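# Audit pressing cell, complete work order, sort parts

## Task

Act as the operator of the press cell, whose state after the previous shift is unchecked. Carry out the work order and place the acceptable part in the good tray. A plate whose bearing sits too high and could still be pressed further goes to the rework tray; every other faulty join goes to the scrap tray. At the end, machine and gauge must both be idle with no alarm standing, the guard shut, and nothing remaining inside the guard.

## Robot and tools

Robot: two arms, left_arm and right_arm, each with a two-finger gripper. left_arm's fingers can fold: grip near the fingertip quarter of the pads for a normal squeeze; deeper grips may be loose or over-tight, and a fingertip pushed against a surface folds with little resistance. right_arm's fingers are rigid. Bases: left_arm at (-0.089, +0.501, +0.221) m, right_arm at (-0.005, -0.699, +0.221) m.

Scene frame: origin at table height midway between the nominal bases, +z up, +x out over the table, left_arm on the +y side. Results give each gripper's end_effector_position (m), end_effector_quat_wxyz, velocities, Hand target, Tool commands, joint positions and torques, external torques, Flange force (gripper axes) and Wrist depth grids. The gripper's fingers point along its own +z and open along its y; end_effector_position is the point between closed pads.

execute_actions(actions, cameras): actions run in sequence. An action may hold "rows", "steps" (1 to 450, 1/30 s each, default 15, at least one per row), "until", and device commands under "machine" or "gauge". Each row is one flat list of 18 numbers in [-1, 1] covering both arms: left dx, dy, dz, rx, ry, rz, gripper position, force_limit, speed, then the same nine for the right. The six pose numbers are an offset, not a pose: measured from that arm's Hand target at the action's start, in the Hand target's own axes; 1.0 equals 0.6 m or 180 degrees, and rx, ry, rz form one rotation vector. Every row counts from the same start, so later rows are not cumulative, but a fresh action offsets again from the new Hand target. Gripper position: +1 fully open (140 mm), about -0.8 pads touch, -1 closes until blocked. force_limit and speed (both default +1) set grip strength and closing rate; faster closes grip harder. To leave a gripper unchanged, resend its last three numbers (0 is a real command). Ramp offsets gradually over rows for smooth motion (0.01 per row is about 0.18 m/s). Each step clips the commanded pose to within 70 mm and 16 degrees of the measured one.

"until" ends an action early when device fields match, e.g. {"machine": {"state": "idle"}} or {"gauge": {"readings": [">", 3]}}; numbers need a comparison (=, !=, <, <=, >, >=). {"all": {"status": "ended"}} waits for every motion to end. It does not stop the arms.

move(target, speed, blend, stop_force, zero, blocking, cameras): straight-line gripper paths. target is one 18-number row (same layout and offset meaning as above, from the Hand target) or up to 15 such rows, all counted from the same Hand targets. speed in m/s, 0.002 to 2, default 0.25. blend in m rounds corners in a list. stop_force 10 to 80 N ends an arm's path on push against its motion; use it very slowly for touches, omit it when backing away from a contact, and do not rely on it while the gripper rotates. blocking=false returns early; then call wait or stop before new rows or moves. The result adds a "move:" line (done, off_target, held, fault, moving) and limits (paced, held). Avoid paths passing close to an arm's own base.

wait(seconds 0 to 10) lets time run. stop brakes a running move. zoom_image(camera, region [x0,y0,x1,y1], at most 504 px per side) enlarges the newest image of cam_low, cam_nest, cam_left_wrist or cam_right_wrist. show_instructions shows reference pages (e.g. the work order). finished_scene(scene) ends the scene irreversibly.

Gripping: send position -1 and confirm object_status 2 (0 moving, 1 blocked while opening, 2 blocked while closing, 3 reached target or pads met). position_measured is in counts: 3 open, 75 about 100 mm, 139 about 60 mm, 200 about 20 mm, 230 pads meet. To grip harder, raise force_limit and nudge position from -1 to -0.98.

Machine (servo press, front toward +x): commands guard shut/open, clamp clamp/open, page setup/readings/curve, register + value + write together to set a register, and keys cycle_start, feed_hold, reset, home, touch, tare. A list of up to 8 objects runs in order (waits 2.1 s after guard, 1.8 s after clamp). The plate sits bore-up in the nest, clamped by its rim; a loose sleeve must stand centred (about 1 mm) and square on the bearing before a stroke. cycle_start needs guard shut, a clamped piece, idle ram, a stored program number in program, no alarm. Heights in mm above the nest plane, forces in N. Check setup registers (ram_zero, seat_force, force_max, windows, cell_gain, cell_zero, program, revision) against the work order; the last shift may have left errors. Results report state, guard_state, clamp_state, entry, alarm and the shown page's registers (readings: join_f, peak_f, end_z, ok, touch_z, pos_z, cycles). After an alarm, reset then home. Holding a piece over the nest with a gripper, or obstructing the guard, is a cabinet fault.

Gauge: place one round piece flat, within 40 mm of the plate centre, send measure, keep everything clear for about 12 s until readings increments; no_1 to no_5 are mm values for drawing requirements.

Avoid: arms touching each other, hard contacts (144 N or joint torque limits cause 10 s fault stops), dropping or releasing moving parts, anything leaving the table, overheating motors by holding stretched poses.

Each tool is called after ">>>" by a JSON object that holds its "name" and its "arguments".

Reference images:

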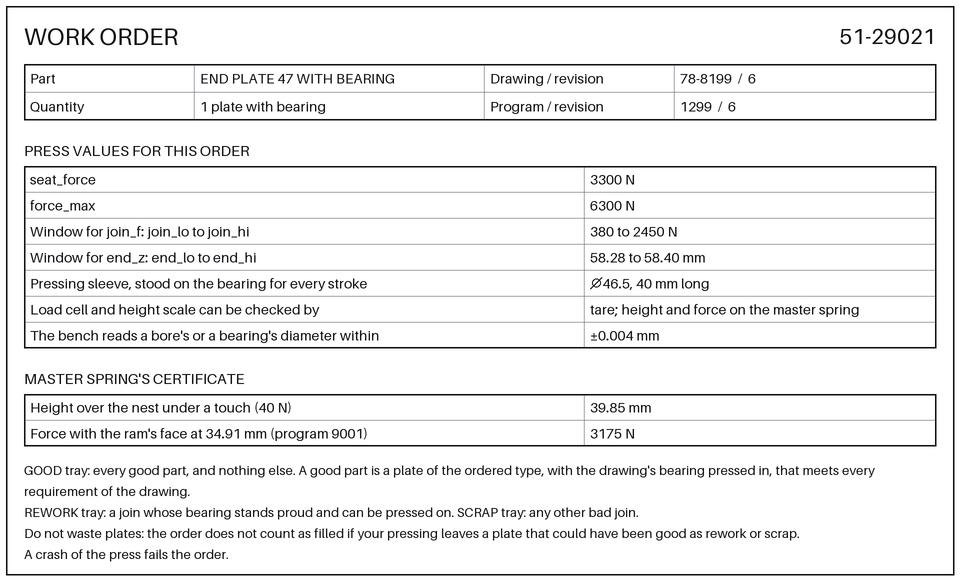

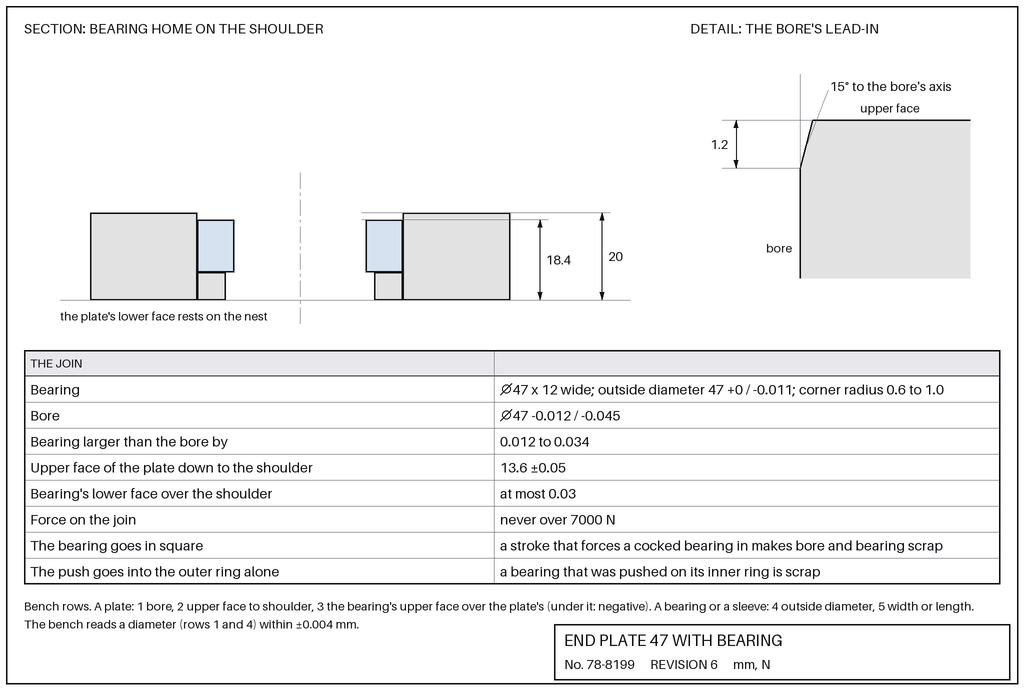

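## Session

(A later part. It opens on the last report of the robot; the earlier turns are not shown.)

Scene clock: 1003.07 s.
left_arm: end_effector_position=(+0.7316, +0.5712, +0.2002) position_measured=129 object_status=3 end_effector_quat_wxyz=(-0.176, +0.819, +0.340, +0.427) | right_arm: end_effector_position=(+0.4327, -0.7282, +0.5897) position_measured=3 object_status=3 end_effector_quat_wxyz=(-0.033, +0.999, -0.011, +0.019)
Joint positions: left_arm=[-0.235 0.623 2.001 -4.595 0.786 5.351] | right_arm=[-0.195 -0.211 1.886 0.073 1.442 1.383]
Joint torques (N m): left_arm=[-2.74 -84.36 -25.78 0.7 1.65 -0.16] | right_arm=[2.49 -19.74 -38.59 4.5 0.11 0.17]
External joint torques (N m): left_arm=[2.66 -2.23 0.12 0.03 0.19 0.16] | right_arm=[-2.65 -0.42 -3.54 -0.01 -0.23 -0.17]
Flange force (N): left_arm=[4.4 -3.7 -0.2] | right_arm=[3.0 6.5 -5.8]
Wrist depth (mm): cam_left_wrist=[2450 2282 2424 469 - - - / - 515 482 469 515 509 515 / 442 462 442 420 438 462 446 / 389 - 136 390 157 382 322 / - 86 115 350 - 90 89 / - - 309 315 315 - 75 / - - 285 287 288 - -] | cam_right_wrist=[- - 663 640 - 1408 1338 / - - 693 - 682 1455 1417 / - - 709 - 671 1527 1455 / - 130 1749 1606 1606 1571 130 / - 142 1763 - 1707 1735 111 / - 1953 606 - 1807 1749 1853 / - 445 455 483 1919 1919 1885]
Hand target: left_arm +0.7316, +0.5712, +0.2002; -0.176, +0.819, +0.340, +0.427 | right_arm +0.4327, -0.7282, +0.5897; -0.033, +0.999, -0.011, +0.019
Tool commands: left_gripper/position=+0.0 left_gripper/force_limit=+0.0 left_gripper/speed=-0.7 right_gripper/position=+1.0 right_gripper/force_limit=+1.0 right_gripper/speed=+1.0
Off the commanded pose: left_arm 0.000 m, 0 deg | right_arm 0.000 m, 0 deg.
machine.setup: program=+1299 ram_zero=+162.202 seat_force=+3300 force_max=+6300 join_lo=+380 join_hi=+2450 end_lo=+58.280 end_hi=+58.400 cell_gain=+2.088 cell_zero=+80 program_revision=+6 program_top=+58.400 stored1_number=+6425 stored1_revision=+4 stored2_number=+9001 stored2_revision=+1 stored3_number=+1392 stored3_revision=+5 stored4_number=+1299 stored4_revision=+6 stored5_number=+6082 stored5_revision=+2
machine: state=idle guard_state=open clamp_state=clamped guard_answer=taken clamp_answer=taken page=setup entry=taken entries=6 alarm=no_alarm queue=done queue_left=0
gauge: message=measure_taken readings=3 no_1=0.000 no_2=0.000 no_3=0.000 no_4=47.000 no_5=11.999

>>> {"name": "execute_actions", "arguments": {"actions": [{"gauge":{"measure":true},"steps":420,"until":{"gauge":{"readings":[">=",4]}}}]}}

Scene clock: 1020.20 s.
left_arm: end_effector_position=(+0.7316, +0.5712, +0.2002) position_measured=129 object_status=3 end_effector_quat_wxyz=(-0.176, +0.819, +0.340, +0.427) | right_arm: end_effector_position=(+0.4327, -0.7282, +0.5897) position_measured=3 object_status=3 end_effector_quat_wxyz=(-0.033, +0.999, -0.011, +0.019)
Joint positions: left_arm=[-0.235 0.623 2.001 -4.595 0.786 5.351] | right_arm=[-0.195 -0.211 1.886 0.073 1.442 1.383]
Joint torques (N m): left_arm=[-2.35 -84.07 -25.42 0.64 1.62 -0.05] | right_arm=[2.61 -19.84 -38.35 4.56 0.13 0.16]
External joint torques (N m): left_arm=[2.4 -2.53 -0.28 0.08 0.22 0.05] | right_arm=[-2.48 -1.13 -3.93 -0.05 -0.24 -0.16]
Flange force (N): left_arm=[4.4 -3.3 -0.4] | right_arm=[2.4 6.0 -6.6]
Wrist depth (mm): cam_left_wrist=[2375 2424 2375 569 - - - / 1956 1939 479 456 514 493 500 / 441 442 439 418 437 444 455 / 389 392 135 399 157 382 318 / - 86 115 348 344 90 89 / - - 309 316 315 - 78 / - - 285 288 288 - -] | cam_right_wrist=[667 - 614 - - 1372 1364 / 663 - - 680 - 1475 1347 / 831 758 - - - 1560 1506 / 1735 131 1763 1936 1618 1583 130 / - 142 1838 - 1655 1721 111 / - 2046 1936 580 1822 1792 1749 / - 443 455 482 1902 1953 1919]
Hand target: left_arm +0.7316, +0.5712, +0.2002; -0.176, +0.819, +0.340, +0.427 | right_arm +0.4327, -0.7282, +0.5897; -0.033, +0.999, -0.011, +0.019
Tool commands: left_gripper/position=+0.0 left_gripper/force_limit=+0.0 left_gripper/speed=-0.7 right_gripper/position=+1.0 right_gripper/force_limit=+1.0 right_gripper/speed=+1.0
Off the commanded pose: left_arm 0.000 m, 0 deg | right_arm 0.000 m, 0 deg.
machine.setup: program=+1299 ram_zero=+162.202 seat_force=+3300 force_max=+6300 join_lo=+380 join_hi=+2450 end_lo=+58.280 end_hi=+58.400 cell_gain=+2.088 cell_zero=+80 program_revision=+6 program_top=+58.400 stored1_number=+6425 stored1_revision=+4 stored2_number=+9001 stored2_revision=+1 stored3_number=+1392 stored3_revision=+5 stored4_number=+1299 stored4_revision=+6 stored5_number=+6082 stored5_revision=+2
machine: state=idle guard_state=open clamp_state=clamped guard_answer=taken clamp_answer=taken page=setup entry=taken entries=6 alarm=no_alarm queue=done queue_left=0
gauge: message=measure_taken readings=4 no_1=0.000 no_2=0.000 no_3=0.000 no_4=47.000 no_5=11.996

>>> {"name": "move", "arguments": {"target": [[0.0363,0,0.341,0,0,0,0.0,0,-0.7,0,0,0,0,0,0,1,1,1],[0.0363,0,0.4743,0,0,0,0.0,0,-0.7,0,0,0,0,0,0,1,1,1]], "speed": [0.25,0.08], "blend": [0.01,0]}}

>>> {"name": "execute_actions", "arguments": {"actions": [{"rows":[[0,0,0,0,0,0,-1,-0.3,-1,0,0,0,0,0,0,1,1,1]],"steps":60}], "cameras": ["cam_left_wrist","cam_low"]}}

>>> {"name": "zoom_image", "arguments": {"camera": "cam_low", "region": [320, 270, 520, 350]}}

Scene clock: 1046.20 s.
left_arm: end_effector_position=(+0.9056, +0.7448, +0.0550) position_measured=129 object_status=3 end_effector_quat_wxyz=(-0.176, +0.819, +0.340, +0.427) | right_arm: end_effector_position=(+0.4327, -0.7282, +0.5897) position_measured=3 object_status=3 end_effector_quat_wxyz=(-0.033, +0.999, -0.011, +0.019)
Joint positions: left_arm=[0.032 0.971 1.624 -4.36 0.648 5.346] | right_arm=[-0.195 -0.211 1.886 0.073 1.442 1.383]
Joint torques (N m): left_arm=[-2.04 -111.07 -27.2 0.01 1.6 -0.1] | right_arm=[2.16 -19.73 -38.53 4.45 0.09 0.18]
External joint torques (N m): left_arm=[1.98 -1.92 0.3 0.05 0.24 0.1] | right_arm=[-2.15 -1 -3.73 0.06 -0.21 -0.19]
Flange force (N): left_arm=[2.2 -3.2 -1.7] | right_arm=[2.5 5.3 -6.3]
Wrist depth (mm): cam_left_wrist=[- 167 173 199 326 263 231 / 149 151 177 221 274 273 248 / 232 168 198 204 203 238 239 / 210 183 163 169 161 179 211 / - 86 115 157 157 89 83 / - - 151 148 148 - - / - - 158 137 149 - -] | cam_right_wrist=[- 678 659 616 640 1347 1347 / 606 - - 680 647 1485 1417 / - - - - - 1455 1506 / 1338 130 1668 1516 1583 1516 130 / - 131 1902 847 1721 1694 111 / - 1902 1869 581 1902 1807 1735 / - 446 455 482 1853 1989 -]
Hand target: left_arm +0.9056, +0.7448, +0.0550; -0.176, +0.819, +0.340, +0.427 | right_arm +0.4327, -0.7282, +0.5897; -0.033, +0.999, -0.011, +0.019
Off the commanded pose: left_arm 0.000 m, 0 deg | right_arm 0.000 m, 0 deg.
machine.setup: program=+1299 ram_zero=+162.202 seat_force=+3300 force_max=+6300 join_lo=+380 join_hi=+2450 end_lo=+58.280 end_hi=+58.400 cell_gain=+2.088 cell_zero=+80 program_revision=+6 program_top=+58.400 stored1_number=+6425 stored1_revision=+4 stored2_number=+9001 stored2_revision=+1 stored3_number=+1392 stored3_revision=+5 stored4_number=+1299 stored4_revision=+6 stored5_number=+6082 stored5_revision=+2
machine: state=idle guard_state=open clamp_state=clamped guard_answer=taken clamp_answer=taken page=setup entry=taken entries=6 alarm=no_alarm queue=done queue_left=0
gauge: message=measure_taken readings=4 no_1=0.000 no_2=0.000 no_3=0.000 no_4=47.000 no_5=11.996
move: done

Scene clock: 1048.40 s.
left_arm: end_effector_position=(+0.9056, +0.7448, +0.0551) position_measured=160 object_status=2 end_effector_quat_wxyz=(-0.176, +0.819, +0.340, +0.427) | right_arm: end_effector_position=(+0.4327, -0.7282, +0.5897) position_measured=3 object_status=3 end_effector_quat_wxyz=(-0.033, +0.999, -0.011, +0.019)
Joint positions: left_arm=[0.032 0.971 1.624 -4.36 0.648 5.346] | right_arm=[-0.195 -0.211 1.886 0.073 1.442 1.383]
Joint torques (N m): left_arm=[-2.16 -107.95 -26.32 -0.13 0.89 -0.02] | right_arm=[2.53 -19.58 -38.55 4.5 0.13 0.15]
External joint torques (N m): left_arm=[2.37 -4.99 -0.56 0.17 0.96 0.02] | right_arm=[-2.52 -0.89 -3.61 0 -0.25 -0.16]
Flange force (N): left_arm=[4.5 -4.3 -4.3] | right_arm=[2.4 6.1 -6.0]
Wrist depth (mm): cam_left_wrist=[- 167 174 200 326 257 229 / 149 152 178 221 275 275 247 / 231 168 198 204 204 232 239 / 215 184 125 169 157 184 210 / - - 79 157 154 93 - / - - 66 148 148 - 72 / - - - 137 150 - -] | cam_right_wrist=[- 713 632 655 - 1364 1314 / - - 697 - 680 1408 1417 / 740 - - - 718 1538 1475 / 1853 131 1721 1516 1681 1583 130 / - 141 1807 743 1668 1735 111 / - 2026 1853 599 1643 1885 1838 / - 442 455 481 1902 1971 -]
Hand target: left_arm +0.9056, +0.7448, +0.0550; -0.176, +0.819, +0.340, +0.427 | right_arm +0.4327, -0.7282, +0.5897; -0.033, +0.999, -0.011, +0.019
Off the commanded pose: left_arm 0.000 m, 0 deg | right_arm 0.000 m, 0 deg.
machine.setup: program=+1299 ram_zero=+162.202 seat_force=+3300 force_max=+6300 join_lo=+380 join_hi=+2450 end_lo=+58.280 end_hi=+58.400 cell_gain=+2.088 cell_zero=+80 program_revision=+6 program_top=+58.400 stored1_number=+6425 stored1_revision=+4 stored2_number=+9001 stored2_revision=+1 stored3_number=+1392 stored3_revision=+5 stored4_number=+1299 stored4_revision=+6 stored5_number=+6082 stored5_revision=+2
machine: state=idle guard_state=open clamp_state=clamped guard_answer=taken clamp_answer=taken page=setup entry=taken entries=6 alarm=no_alarm queue=done queue_left=0
gauge: message=measure_taken readings=4 no_1=0.000 no_2=0.000 no_3=0.000 no_4=47.000 no_5=11.996
camera_calibration:
cam_left_wrist: T_world_to_cam=[[0.715816, -0.698257, 0.00661065, -0.121099], [-0.573979, -0.593752, -0.56392, 0.995392], [0.397686, 0.399869, -0.825803, -0.469128], [0, 0, 0, 1]] pos_world=[0.844584, 0.694048, 0.174715]
Images, in order (width x height): cam_low 672x504, cam_left_wrist 672x504.

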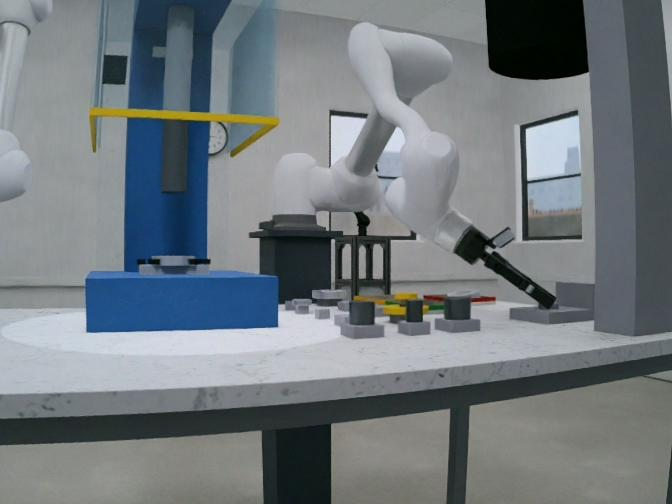

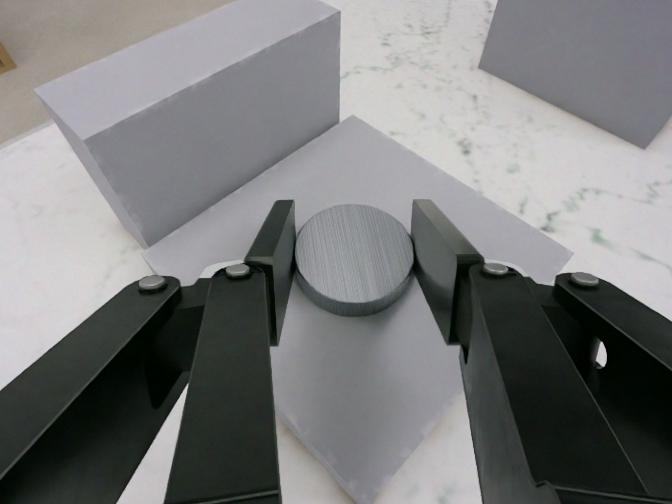

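Scaled by 2.520 from the camera's 672x504 image, which has a finer 960x720 frame.

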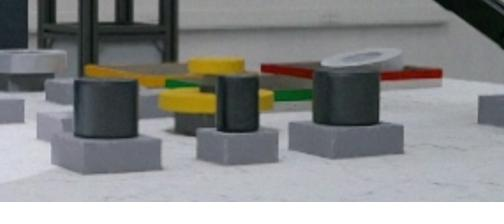

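>>> {"name": "zoom_image", "arguments": {"camera": "cam_low", "region": [340, 285, 390, 340]}}

>>> {"name": "zoom_image", "arguments": {"camera": "cam_low", "region": [430, 280, 490, 340]}}

Scaled by 9.164 from the camera's 672x504 image, which has a finer 960x720 frame.

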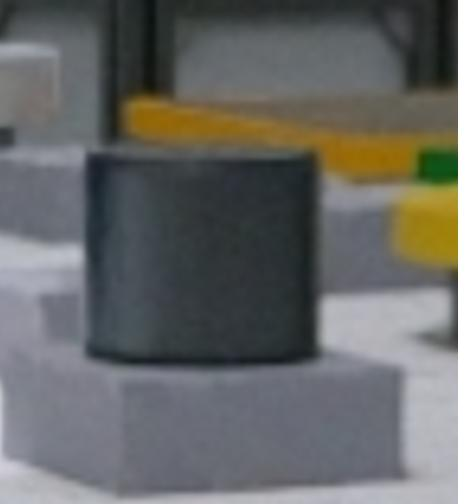

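Scaled by 8.400 from the camera's 672x504 image, which has a finer 960x720 frame.

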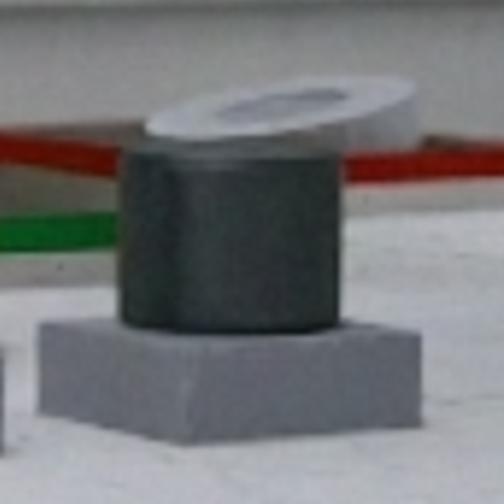

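>>> {"name": "move", "arguments": {"target": [[0.1365,0,-0.0957,0,0,0,-1,-0.3,-1,0,0,0,0,0,0,1,1,1],[-0.037,0.0006,-0.4737,0,0,0,-1,-0.3,-1,0,0,0,0,0,0,1,1,1],[0.0017,-0.0481,-0.4767,-0.6143,0,0.4305,-1,-0.3,-1,0,0,0,0,0,0,1,1,1],[-0.2751,0.1533,-0.8716,-0.6143,0,0.4305,-1,-0.3,-1,0,0,0,0,0,0,1,1,1]], "speed": [0.12,0.25,0.35,0.25], "blend": [0.03,0.03,0.03,0]}}

Scene clock: 1074.83 s.
left_arm: end_effector_position=(+0.6005, +0.3100, +0.2196) position_measured=160 object_status=2 end_effector_quat_wxyz=(+0.326, +0.627, -0.628, +0.328) | right_arm: end_effector_position=(+0.4327, -0.7282, +0.5897) position_measured=3 object_status=3 end_effector_quat_wxyz=(-0.033, +0.999, -0.011, +0.019)
Joint positions: left_arm=[0.079 0.645 1.887 -1.144 1.116 4.027] | right_arm=[-0.195 -0.211 1.886 0.073 1.442 1.383]
Joint torques (N m): left_arm=[-2.61 -81.31 -20.7 -0.49 1.76 -0.04] | right_arm=[1.98 -19.79 -38.42 4.5 0.14 0.18]
External joint torques (N m): left_arm=[2.71 -2.27 -0.02 0.2 0.03 0.04] | right_arm=[-1.89 -1.03 -3.84 0.01 -0.25 -0.19]
Flange force (N): left_arm=[0.4 2.4 -5.1] | right_arm=[2.7 4.7 -6.3]
Wrist depth (mm): cam_left_wrist=[671 622 453 376 453 300 - / - 395 382 365 375 359 346 / - 330 330 329 331 332 332 / 415 364 124 169 157 332 400 / - - 79 364 156 93 - / - - 66 340 - - 69 / - - - 306 - - -] | cam_right_wrist=[- - - - - 1338 1355 / 638 691 684 - - 1399 1408 / 671 706 - 824 657 1495 1485 / - 130 1681 1455 1681 1560 130 / - 141 1885 766 1735 1735 111 / - 2008 1822 597 1668 1792 1807 / - 441 452 482 613 1919 1936]
Hand target: left_arm +0.6005, +0.3100, +0.2196; +0.326, +0.627, -0.628, +0.328 | right_arm +0.4327, -0.7282, +0.5897; -0.033, +0.999, -0.011, +0.019
Off the commanded pose: left_arm 0.000 m, 0 deg | right_arm 0.000 m, 0 deg.
machine.setup: program=+1299 ram_zero=+162.202 seat_force=+3300 force_max=+6300 join_lo=+380 join_hi=+2450 end_lo=+58.280 end_hi=+58.400 cell_gain=+2.088 cell_zero=+80 program_revision=+6 program_top=+58.400 stored1_number=+6425 stored1_revision=+4 stored2_number=+9001 stored2_revision=+1 stored3_number=+1392 stored3_revision=+5 stored4_number=+1299 stored4_revision=+6 stored5_number=+6082 stored5_revision=+2
machine: state=idle guard_state=open clamp_state=clamped guard_answer=taken clamp_answer=taken page=setup entry=taken entries=6 alarm=no_alarm queue=done queue_left=0
gauge: message=measure_taken readings=4 no_1=0.000 no_2=0.000 no_3=0.000 no_4=47.000 no_5=11.996
move: done

>>> {"name": "move", "arguments": {"target": [0.2297,-0.0007,0.4253,0,0,0,-1,-0.3,-1,0,0,0,0,0,0,1,1,1], "speed": 0.2, "cameras": ["cam_left_wrist","cam_nest"]}}

>>> {"name": "zoom_image", "arguments": {"camera": "cam_nest", "region": [250, 160, 510, 400]}}

>>> {"name": "zoom_image", "arguments": {"camera": "cam_left_wrist", "region": [220, 120, 490, 360]}}

Scene clock: 1083.33 s.
left_arm: end_effector_position=(+0.6010, +0.0218, +0.1864) position_measured=160 object_status=2 end_effector_quat_wxyz=(+0.326, +0.627, -0.628, +0.328) | right_arm: end_effector_position=(+0.4327, -0.7282, +0.5897) position_measured=3 object_status=3 end_effector_quat_wxyz=(-0.033, +0.999, -0.011, +0.019)
Joint positions: left_arm=[-0.328 0.716 1.833 -1.452 0.891 3.974] | right_arm=[-0.195 -0.211 1.886 0.073 1.442 1.383]
Joint torques (N m): left_arm=[-2.22 -87.42 -20.78 -1.16 1.68 -0.08] | right_arm=[2.35 -19.56 -38.64 4.54 0.14 0.13]
External joint torques (N m): left_arm=[2.17 -1.84 -0.04 0.22 0.02 0.08] | right_arm=[-2.23 -1.56 -3.62 -0.03 -0.25 -0.13]
Flange force (N): left_arm=[0.2 0.4 -4.4] | right_arm=[1.4 5.2 -6.1]
Wrist depth (mm): cam_left_wrist=[576 583 561 558 568 - 784 / - 314 327 327 318 319 214 / - 283 283 237 285 283 215 / 250 255 125 169 158 249 205 / - - 79 176 172 93 83 / - - 63 172 178 - 72 / - - - 160 160 - -] | cam_right_wrist=[- - - - - 1306 1322 / - - - - - 1426 1436 / - 755 743 - 713 1516 1436 / - 130 1735 1853 1630 1538 130 / - 141 1838 766 1707 1707 111 / - 2026 2008 599 592 1838 1749 / - 441 449 482 1989 1953 1822]
Hand target: left_arm +0.6010, +0.0219, +0.1863; +0.326, +0.627, -0.628, +0.328 | right_arm +0.4327, -0.7282, +0.5897; -0.033, +0.999, -0.011, +0.019
Off the commanded pose: left_arm 0.000 m, 0 deg | right_arm 0.000 m, 0 deg.
machine.setup: program=+1299 ram_zero=+162.202 seat_force=+3300 force_max=+6300 join_lo=+380 join_hi=+2450 end_lo=+58.280 end_hi=+58.400 cell_gain=+2.088 cell_zero=+80 program_revision=+6 program_top=+58.400 stored1_number=+6425 stored1_revision=+4 stored2_number=+9001 stored2_revision=+1 stored3_number=+1392 stored3_revision=+5 stored4_number=+1299 stored4_revision=+6 stored5_number=+6082 stored5_revision=+2
machine: state=idle guard_state=open clamp_state=clamped guard_answer=taken clamp_answer=taken page=setup entry=taken entries=6 alarm=no_alarm queue=done queue_left=0
gauge: message=measure_taken readings=4 no_1=0.000 no_2=0.000 no_3=0.000 no_4=47.000 no_5=11.996
move: done
camera_calibration:
cam_left_wrist: T_world_to_cam=[[-0.999929, -0.0119292, 0.00074694, 0.608523], [-0.010273, 0.825801, -0.563869, 0.0955407], [0.00610966, -0.563836, -0.825864, 0.305852], [0, 0, 0, 1]] pos_world=[0.607592, 0.100812, 0.30601]
Images, in order (width x height): cam_nest 672x504, cam_left_wrist 672x504.

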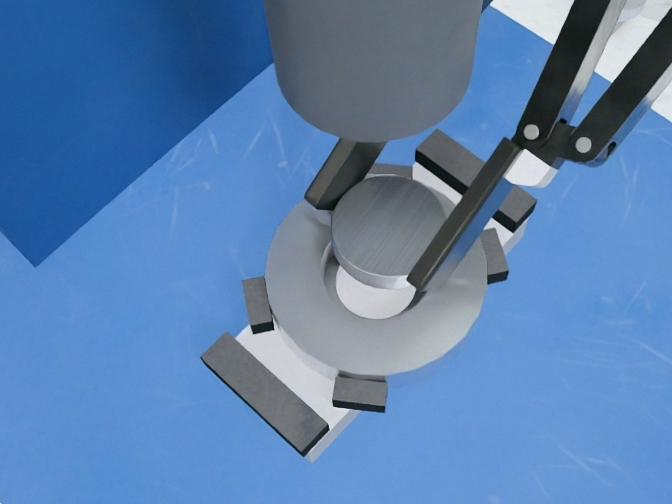

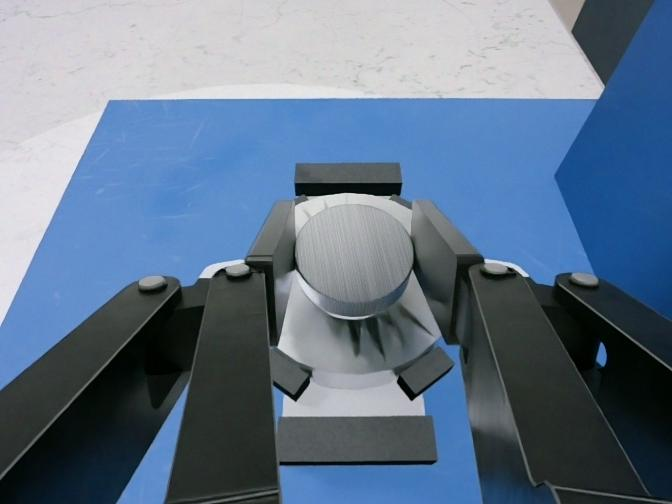

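Scaled by 1.938 from the camera's 672x504 image, which has a finer 960x720 frame.

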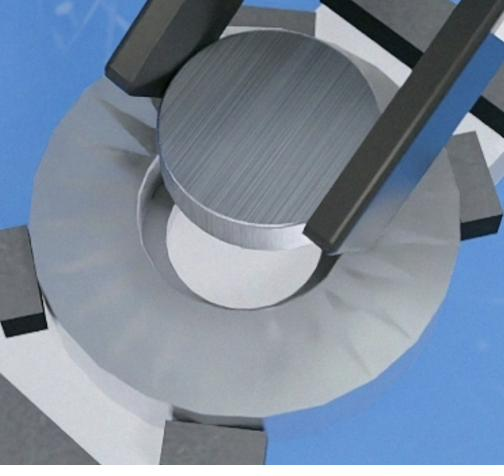

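Scaled by 1.867 from the camera's 672x504 image, which has a finer 960x720 frame.

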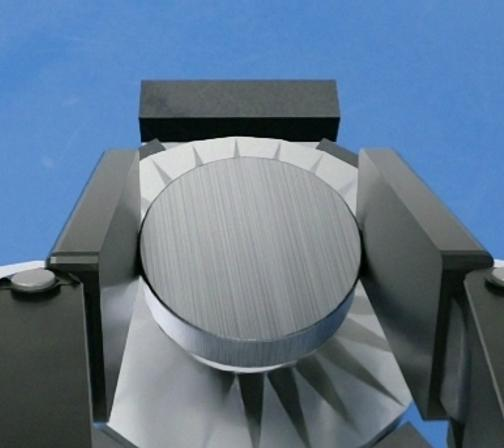

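>>> {"name": "move", "arguments": {"target": [-0.0113,-0.0007,0.0257,0,0,0,-1,-0.3,-1,0,0,0,0,0,0,1,1,1], "speed": 0.05, "cameras": ["cam_left_wrist","cam_nest"]}}

>>> {"name": "zoom_image", "arguments": {"camera": "cam_nest", "region": [250, 160, 510, 400]}}

>>> {"name": "zoom_image", "arguments": {"camera": "cam_left_wrist", "region": [220, 160, 490, 400]}}

Scene clock: 1108.80 s.
left_arm: end_effector_position=(+0.6015, +0.0131, +0.1720) position_measured=160 object_status=2 end_effector_quat_wxyz=(+0.326, +0.627, -0.628, +0.328) | right_arm: end_effector_position=(+0.4327, -0.7282, +0.5897) position_measured=3 object_status=3 end_effector_quat_wxyz=(-0.033, +0.999, -0.011, +0.019)
Joint positions: left_arm=[-0.339 0.739 1.827 -1.474 0.883 3.994] | right_arm=[-0.195 -0.211 1.886 0.073 1.442 1.383]
Joint torques (N m): left_arm=[-1.99 -88.32 -20.21 -1.2 1.74 -0.08] | right_arm=[2.23 -20.1 -38.59 4.47 0.09 0.15]
External joint torques (N m): left_arm=[1.87 -2.09 0.06 0.24 -0.01 0.08] | right_arm=[-2.16 -0.16 -3.53 0.03 -0.21 -0.16]
Flange force (N): left_arm=[0.6 0.8 -4.4] | right_arm=[3.6 5.4 -5.7]
Wrist depth (mm): cam_left_wrist=[537 573 551 554 566 534 786 / 468 295 303 305 - 295 206 / 263 263 263 221 256 269 206 / 232 237 125 169 157 232 206 / - - 79 160 157 93 83 / - - 63 154 - - 72 / - - - 144 144 - -] | cam_right_wrist=[- 723 - - - 1372 1347 / 663 - 667 - 682 1390 1436 / - 723 745 769 706 1465 1506 / 1919 131 1668 1571 1594 1560 125 / - 141 1838 - 1721 1707 111 / - 2008 1902 601 601 1777 - / - 436 458 483 1989 1936 1902]
Hand target: left_arm +0.6015, +0.0131, +0.1719; +0.326, +0.627, -0.628, +0.328 | right_arm +0.4327, -0.7282, +0.5897; -0.033, +0.999, -0.011, +0.019
Off the commanded pose: left_arm 0.000 m, 0 deg | right_arm 0.000 m, 0 deg.
machine.setup: program=+1299 ram_zero=+162.202 seat_force=+3300 force_max=+6300 join_lo=+380 join_hi=+2450 end_lo=+58.280 end_hi=+58.400 cell_gain=+2.088 cell_zero=+80 program_revision=+6 program_top=+58.400 stored1_number=+6425 stored1_revision=+4 stored2_number=+9001 stored2_revision=+1 stored3_number=+1392 stored3_revision=+5 stored4_number=+1299 stored4_revision=+6 stored5_number=+6082 stored5_revision=+2
machine: state=idle guard_state=open clamp_state=clamped guard_answer=taken clamp_answer=taken page=setup entry=taken entries=6 alarm=no_alarm queue=done queue_left=0
gauge: message=measure_taken readings=4 no_1=0.000 no_2=0.000 no_3=0.000 no_4=47.000 no_5=11.996
move: done
camera_calibration:
cam_left_wrist: T_world_to_cam=[[-0.999928, -0.0120115, 0.000803747, 0.60892], [-0.010373, 0.8258, -0.563868, 0.0946713], [0.00610914, -0.563835, -0.825865, 0.289051], [0, 0, 0, 1]] pos_world=[0.608092, 0.0921119, 0.29161]
Images, in order (width x height): cam_nest 672x504, cam_left_wrist 672x504.

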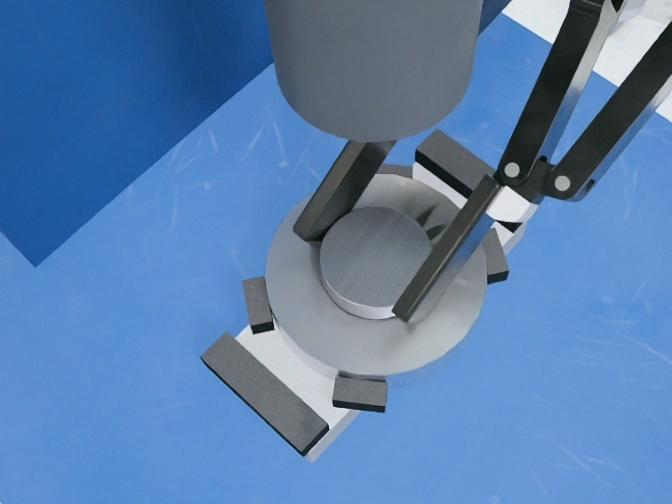

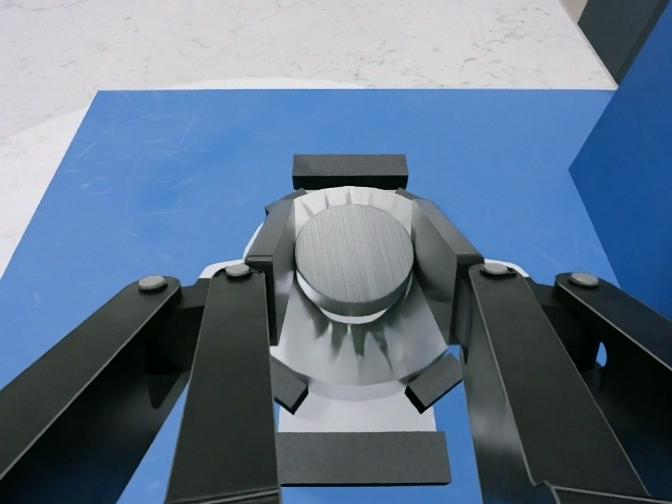

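Scaled by 1.938 from the camera's 672x504 image, which has a finer 960x720 frame.

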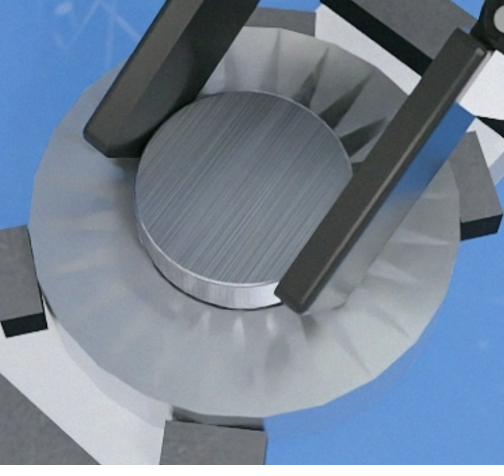

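Scaled by 1.867 from the camera's 672x504 image, which has a finer 960x720 frame.

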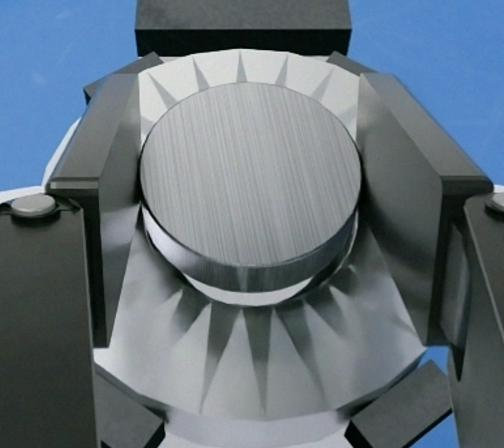

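>>> {"name": "move", "arguments": {"target": [-0.00096,0,-0.00137,0,0,0,-1,-0.3,-1,0,0,0,0,0,0,1,1,1], "speed": 0.02}}

>>> {"name": "move", "arguments": {"target": [-0.0123,0,0.0086,0,0,0,-1,-0.3,-1,0,0,0,0,0,0,1,1,1], "speed": 0.006, "stop_force": 10, "cameras": ["cam_left_wrist","cam_nest"]}}

>>> {"name": "zoom_image", "arguments": {"camera": "cam_nest", "region": [250, 160, 510, 400]}}

>>> {"name": "zoom_image", "arguments": {"camera": "cam_left_wrist", "region": [220, 160, 490, 400]}}

Scene clock: 1132.93 s.
left_arm: end_effector_position=(+0.6015, +0.0141, +0.1719) position_measured=160 object_status=2 end_effector_quat_wxyz=(+0.326, +0.627, -0.628, +0.328) | right_arm: end_effector_position=(+0.4327, -0.7282, +0.5897) position_measured=3 object_status=3 end_effector_quat_wxyz=(-0.033, +0.999, -0.011, +0.019)
Joint positions: left_arm=[-0.338 0.739 1.827 -1.474 0.884 3.994] | right_arm=[-0.195 -0.211 1.886 0.073 1.442 1.383]
Joint torques (N m): left_arm=[-2.3 -88.21 -20.03 -1.11 1.72 -0.14] | right_arm=[2.48 -19.67 -38.46 4.51 0.11 0.19]
External joint torques (N m): left_arm=[2.08 -1.84 0.09 0.16 0.01 0.14] | right_arm=[-2.4 -1.1 -3.79 0 -0.23 -0.19]
Flange force (N): left_arm=[0.1 0.8 -4.3] | right_arm=[2.3 5.9 -6.4]
Wrist depth (mm): cam_left_wrist=[- 553 555 539 551 - - / 466 289 301 291 294 291 197 / 263 263 263 223 263 263 216 / 232 237 125 169 158 232 206 / - - 79 160 157 93 78 / - - 63 161 - - 72 / - - - 145 146 - -] | cam_right_wrist=[657 657 - 669 659 1372 1364 / - 735 695 - 667 1426 1455 / 766 - 728 733 709 1549 1446 / 1735 130 1721 1426 1630 1583 130 / - 131 1792 706 1707 1707 111 / - 1971 1885 586 1735 1777 1777 / - 443 453 486 1936 1919 1838]
Hand target: left_arm +0.6015, +0.0141, +0.1719; +0.326, +0.627, -0.628, +0.328 | right_arm +0.4327, -0.7282, +0.5897; -0.033, +0.999, -0.011, +0.019
Off the commanded pose: left_arm 0.000 m, 0 deg | right_arm 0.000 m, 0 deg.
machine.setup: program=+1299 ram_zero=+162.202 seat_force=+3300 force_max=+6300 join_lo=+380 join_hi=+2450 end_lo=+58.280 end_hi=+58.400 cell_gain=+2.088 cell_zero=+80 program_revision=+6 program_top=+58.400 stored1_number=+6425 stored1_revision=+4 stored2_number=+9001 stored2_revision=+1 stored3_number=+1392 stored3_revision=+5 stored4_number=+1299 stored4_revision=+6 stored5_number=+6082 stored5_revision=+2
machine: state=idle guard_state=open clamp_state=clamped guard_answer=taken clamp_answer=taken page=setup entry=taken entries=6 alarm=no_alarm queue=done queue_left=0
gauge: message=measure_taken readings=4 no_1=0.000 no_2=0.000 no_3=0.000 no_4=47.000 no_5=11.996
move: done

Scene clock: 1134.07 s.
left_arm: end_effector_position=(+0.6014, +0.0141, +0.1686) position_measured=160 object_status=2 end_effector_quat_wxyz=(+0.326, +0.627, -0.628, +0.328) | right_arm: end_effector_position=(+0.4327, -0.7282, +0.5897) position_measured=3 object_status=3 end_effector_quat_wxyz=(-0.033, +0.999, -0.011, +0.019)
Joint positions: left_arm=[-0.338 0.744 1.827 -1.478 0.884 4] | right_arm=[-0.195 -0.211 1.886 0.073 1.442 1.383]
Joint torques (N m): left_arm=[-4.62 -74.98 -17.55 -0.24 -2.6 0] | right_arm=[2.39 -19.85 -38.56 4.49 0.12 0.18]
External joint torques (N m): left_arm=[4.48 -15.46 -2.3 -0.72 4.35 0] | right_arm=[-2.32 -0.94 -3.7 0.02 -0.23 -0.18]
Flange force (N): left_arm=[11.3 5.8 -21.1] | right_arm=[2.5 5.7 -6.2]
Wrist depth (mm): cam_left_wrist=[533 549 598 - - 550 751 / 462 298 289 290 287 301 215 / 259 259 258 219 252 259 205 / 228 228 124 169 157 229 206 / - - 79 157 157 93 83 / - - 66 154 - - 72 / - - - 143 143 - -] | cam_right_wrist=[673 673 - - 638 1381 1364 / 709 716 706 - 634 1446 1436 / 661 - 693 713 - 1506 1475 / 1721 130 1606 1101 1655 1594 130 / - 130 1822 818 1606 1721 111 / - 1971 1902 591 1807 1838 1763 / - 440 455 482 1902 2008 1919]
Hand target: left_arm +0.6014, +0.0141, +0.1686; +0.326, +0.627, -0.628, +0.328 (not the last commanded pose) | right_arm +0.4327, -0.7282, +0.5897; -0.033, +0.999, -0.011, +0.019
Off the commanded pose: left_arm 0.006 m, 0 deg | right_arm 0.000 m, 0 deg.
machine.setup: program=+1299 ram_zero=+162.202 seat_force=+3300 force_max=+6300 join_lo=+380 join_hi=+2450 end_lo=+58.280 end_hi=+58.400 cell_gain=+2.088 cell_zero=+80 program_revision=+6 program_top=+58.400 stored1_number=+6425 stored1_revision=+4 stored2_number=+9001 stored2_revision=+1 stored3_number=+1392 stored3_revision=+5 stored4_number=+1299 stored4_revision=+6 stored5_number=+6082 stored5_revision=+2
machine: state=idle guard_state=open clamp_state=clamped guard_answer=taken clamp_answer=taken page=setup entry=taken entries=6 alarm=no_alarm queue=done queue_left=0
gauge: message=measure_taken readings=4 no_1=0.000 no_2=0.000 no_3=0.000 no_4=47.000 no_5=11.996
move: contact (left_arm)
camera_calibration:
cam_left_wrist: T_world_to_cam=[[-0.999928, -0.0119546, 0.000888726, 0.608906], [-0.0103727, 0.825676, -0.56405, 0.0919659], [0.00600921, -0.564018, -0.82574, 0.286989], [0, 0, 0, 1]] pos_world=[0.608092, 0.0932121, 0.28831]
Images, in order (width x height): cam_nest 672x504, cam_left_wrist 672x504.

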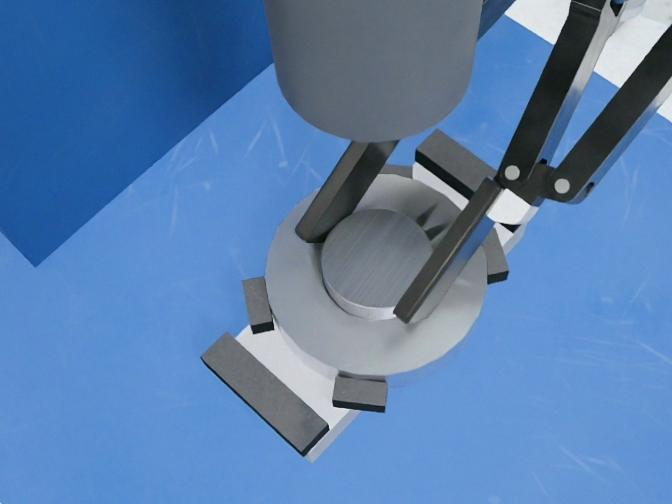

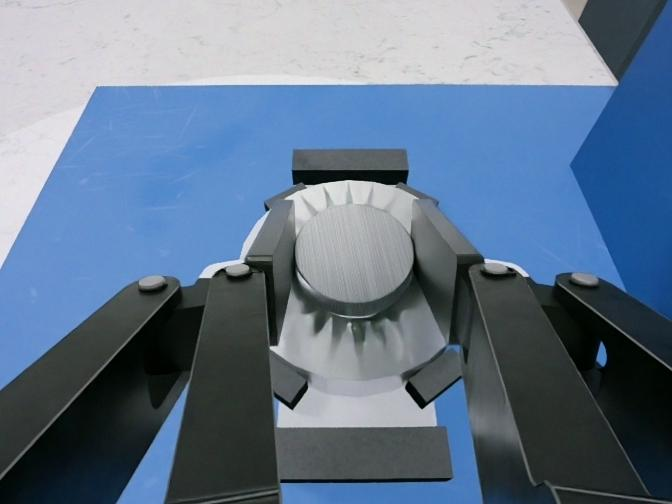

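Scaled by 1.938 from the camera's 672x504 image, which has a finer 960x720 frame.

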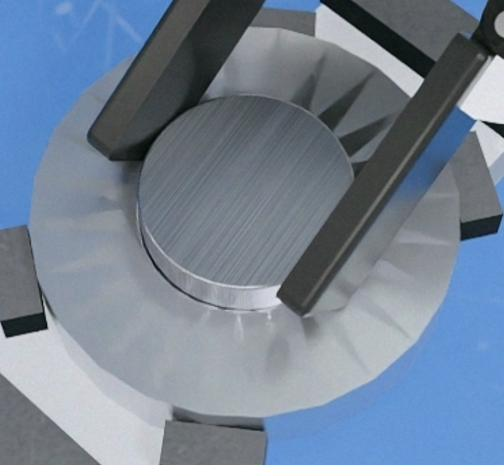

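Scaled by 1.867 from the camera's 672x504 image, which has a finer 960x720 frame.

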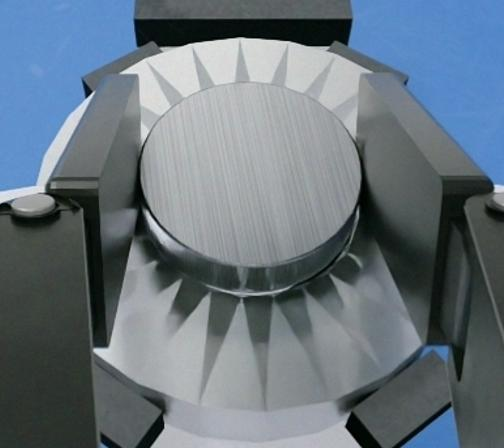

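>>> {"name": "execute_actions", "arguments": {"actions": [{"rows":[[0,0,0,0,0,0,0.0,0,-1,0,0,0,0,0,0,1,1,1]],"steps":45}], "cameras": ["cam_left_wrist","cam_nest"]}}

>>> {"name": "zoom_image", "arguments": {"camera": "cam_nest", "region": [250, 160, 510, 400]}}

>>> {"name": "zoom_image", "arguments": {"camera": "cam_left_wrist", "region": [220, 160, 490, 400]}}

Scene clock: 1153.70 s.
left_arm: end_effector_position=(+0.6014, +0.0141, +0.1686) position_measured=129 object_status=3 end_effector_quat_wxyz=(+0.326, +0.627, -0.628, +0.328) | right_arm: end_effector_position=(+0.4327, -0.7282, +0.5897) position_measured=3 object_status=3 end_effector_quat_wxyz=(-0.033, +0.999, -0.011, +0.019)
Joint positions: left_arm=[-0.338 0.744 1.827 -1.478 0.884 4] | right_arm=[-0.195 -0.211 1.886 0.073 1.442 1.383]
Joint torques (N m): left_arm=[-1.71 -87.86 -19.59 -0.99 1.54 -0.06] | right_arm=[2.48 -19.97 -38.44 4.48 0.1 0.19]
External joint torques (N m): left_arm=[1.69 -2.56 -0.37 0.03 0.2 0.05] | right_arm=[-2.46 -0.33 -3.65 0.01 -0.22 -0.19]
Flange force (N): left_arm=[1.3 0.6 -4.4] | right_arm=[3.4 6.1 -6.0]
Wrist depth (mm): cam_left_wrist=[550 555 546 531 548 546 - / 460 298 297 298 300 288 215 / 259 254 258 218 252 259 226 / 228 227 135 169 161 223 216 / - 86 115 157 160 89 92 / - - 157 154 158 - 78 / - - 162 143 143 - -] | cam_right_wrist=[657 - - 659 667 1381 1381 / 659 - - 659 669 1390 1446 / - 716 728 - - 1495 1446 / - 130 1735 1643 1643 1571 130 / - 141 1807 - 1707 1749 111 / - 1869 1869 594 1936 1735 1763 / - 442 456 487 1869 1838 1822]
Hand target: left_arm +0.6014, +0.0141, +0.1686; +0.326, +0.627, -0.628, +0.328 | right_arm +0.4327, -0.7282, +0.5897; -0.033, +0.999, -0.011, +0.019
Off the commanded pose: left_arm 0.000 m, 0 deg | right_arm 0.000 m, 0 deg.
machine.setup: program=+1299 ram_zero=+162.202 seat_force=+3300 force_max=+6300 join_lo=+380 join_hi=+2450 end_lo=+58.280 end_hi=+58.400 cell_gain=+2.088 cell_zero=+80 program_revision=+6 program_top=+58.400 stored1_number=+6425 stored1_revision=+4 stored2_number=+9001 stored2_revision=+1 stored3_number=+1392 stored3_revision=+5 stored4_number=+1299 stored4_revision=+6 stored5_number=+6082 stored5_revision=+2
machine: state=idle guard_state=open clamp_state=clamped guard_answer=taken clamp_answer=taken page=setup entry=taken entries=6 alarm=no_alarm queue=done queue_left=0
gauge: message=measure_taken readings=4 no_1=0.000 no_2=0.000 no_3=0.000 no_4=47.000 no_5=11.996
camera_calibration:
cam_left_wrist: T_world_to_cam=[[-0.999928, -0.0119546, 0.000888726, 0.608905], [-0.0103727, 0.825676, -0.56405, 0.0920485], [0.00600921, -0.564018, -0.82574, 0.286932], [0, 0, 0, 1]] pos_world=[0.608092, 0.0931121, 0.28831]
Images, in order (width x height): cam_nest 672x504, cam_left_wrist 672x504.

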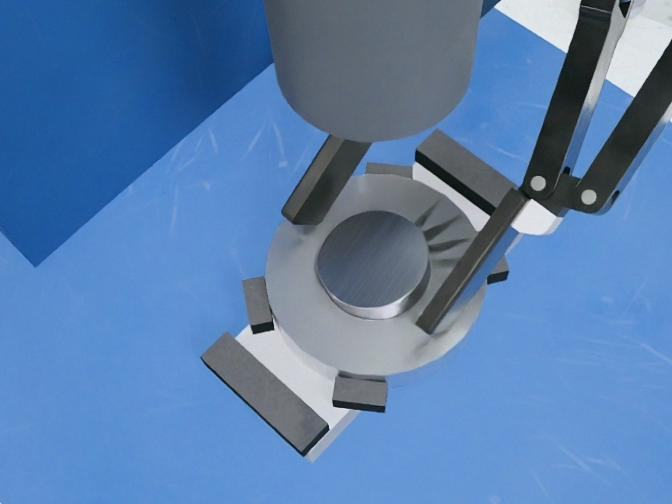

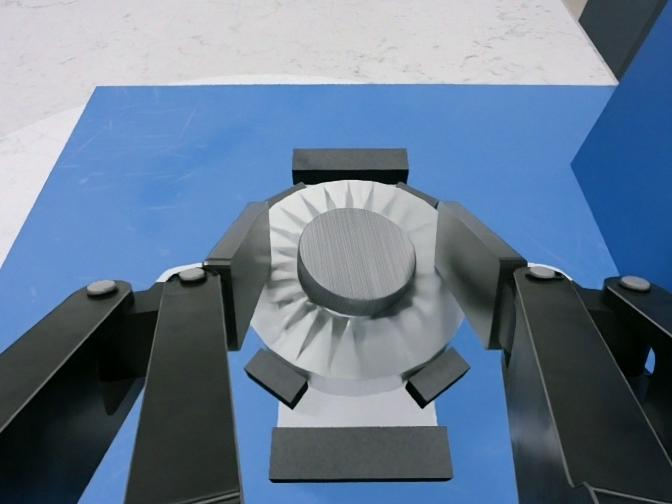

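Scaled by 1.938 from the camera's 672x504 image, which has a finer 960x720 frame.

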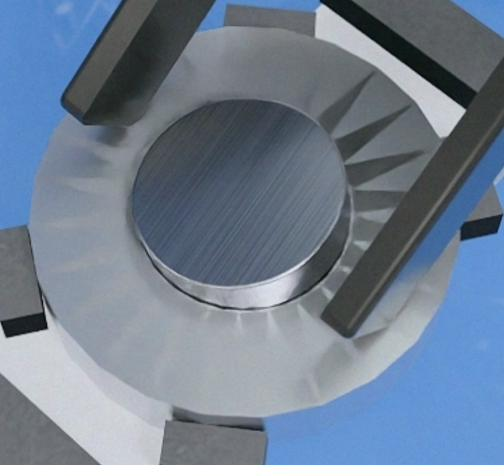

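Scaled by 1.867 from the camera's 672x504 image, which has a finer 960x720 frame.

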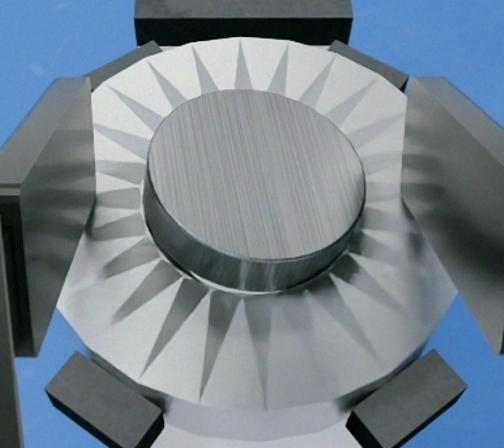

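>>> {"name": "execute_actions", "arguments": {"actions": [{"rows":[[0,0,0,0,0,0,-1,-0.3,-1,0,0,0,0,0,0,1,1,1]],"steps":55}], "cameras": ["cam_left_wrist","cam_nest"]}}

>>> {"name": "zoom_image", "arguments": {"camera": "cam_nest", "region": [250, 160, 510, 400]}}

>>> {"name": "zoom_image", "arguments": {"camera": "cam_left_wrist", "region": [220, 160, 490, 400]}}

Scene clock: 1165.70 s.
left_arm: end_effector_position=(+0.6014, +0.0141, +0.1686) position_measured=160 object_status=2 end_effector_quat_wxyz=(+0.326, +0.627, -0.628, +0.328) | right_arm: end_effector_position=(+0.4327, -0.7282, +0.5897) position_measured=3 object_status=3 end_effector_quat_wxyz=(-0.033, +0.999, -0.011, +0.019)
Joint positions: left_arm=[-0.338 0.744 1.827 -1.478 0.884 4] | right_arm=[-0.195 -0.211 1.886 0.073 1.442 1.383]
Joint torques (N m): left_arm=[-0.5 -73.44 -27.56 -3.47 -7.22 0.06] | right_arm=[2.34 -19.66 -38.32 4.49 0.08 0.16]
External joint torques (N m): left_arm=[0.51 -17.12 7.61 2.51 8.96 -0.06] | right_arm=[-2.26 -1.28 -3.94 0.02 -0.18 -0.16]
Flange force (N): left_arm=[13.1 23.3 -31.0] | right_arm=[2.2 5.4 -6.7]
Wrist depth (mm): cam_left_wrist=[548 548 557 549 550 551 557 / 447 299 291 290 291 300 222 / 258 259 258 219 252 259 215 / 227 228 127 169 160 229 205 / - - 79 157 157 93 - / - - 66 152 - - 72 / - - - 143 143 - -] | cam_right_wrist=[- 661 684 655 - 1355 1322 / - 702 686 669 659 1446 1417 / 682 750 - 725 1283 1538 1495 / 1749 131 1681 1198 1594 1606 130 / - 142 1807 - 1721 1749 111 / - 1953 2046 556 1822 1694 1749 / - 441 461 482 1919 1971 -]
Hand target: left_arm +0.6014, +0.0141, +0.1686; +0.326, +0.627, -0.628, +0.328 | right_arm +0.4327, -0.7282, +0.5897; -0.033, +0.999, -0.011, +0.019
Off the commanded pose: left_arm 0.000 m, 0 deg | right_arm 0.000 m, 0 deg.
machine.setup: program=+1299 ram_zero=+162.202 seat_force=+3300 force_max=+6300 join_lo=+380 join_hi=+2450 end_lo=+58.280 end_hi=+58.400 cell_gain=+2.088 cell_zero=+80 program_revision=+6 program_top=+58.400 stored1_number=+6425 stored1_revision=+4 stored2_number=+9001 stored2_revision=+1 stored3_number=+1392 stored3_revision=+5 stored4_number=+1299 stored4_revision=+6 stored5_number=+6082 stored5_revision=+2
machine: state=idle guard_state=open clamp_state=clamped guard_answer=taken clamp_answer=taken page=setup entry=taken entries=6 alarm=no_alarm queue=done queue_left=0
gauge: message=measure_taken readings=4 no_1=0.000 no_2=0.000 no_3=0.000 no_4=47.000 no_5=11.996
camera_calibration:
cam_left_wrist: T_world_to_cam=[[-0.999928, -0.0119546, 0.000888726, 0.608905], [-0.0103727, 0.825676, -0.56405, 0.0920485], [0.00600921, -0.564018, -0.82574, 0.286932], [0, 0, 0, 1]] pos_world=[0.608092, 0.0931121, 0.28831]
Images, in order (width x height): cam_nest 672x504, cam_left_wrist 672x504.

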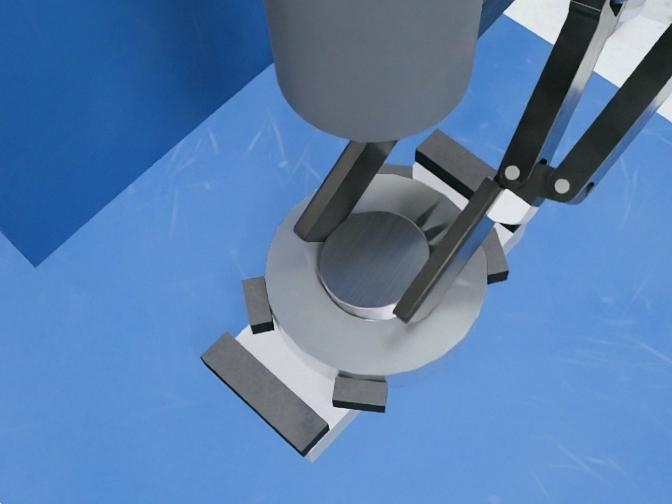

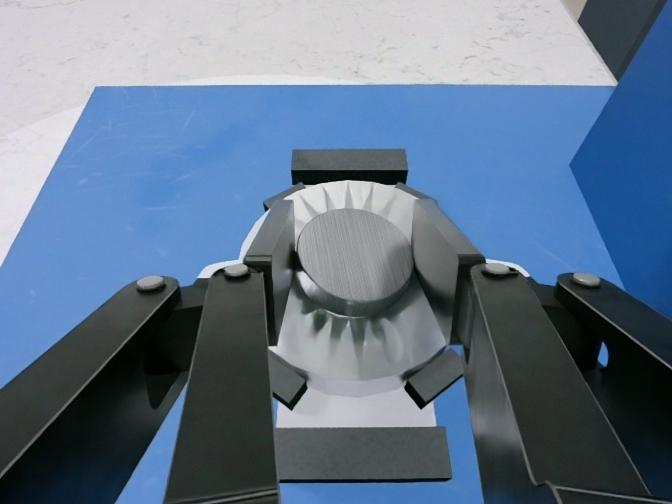

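Scaled by 1.938 from the camera's 672x504 image, which has a finer 960x720 frame.

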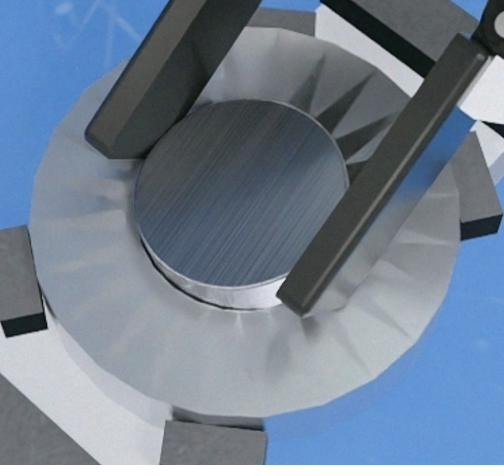

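Scaled by 1.867 from the camera's 672x504 image, which has a finer 960x720 frame.

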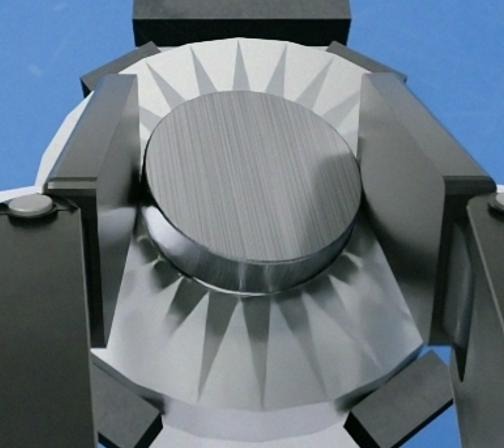

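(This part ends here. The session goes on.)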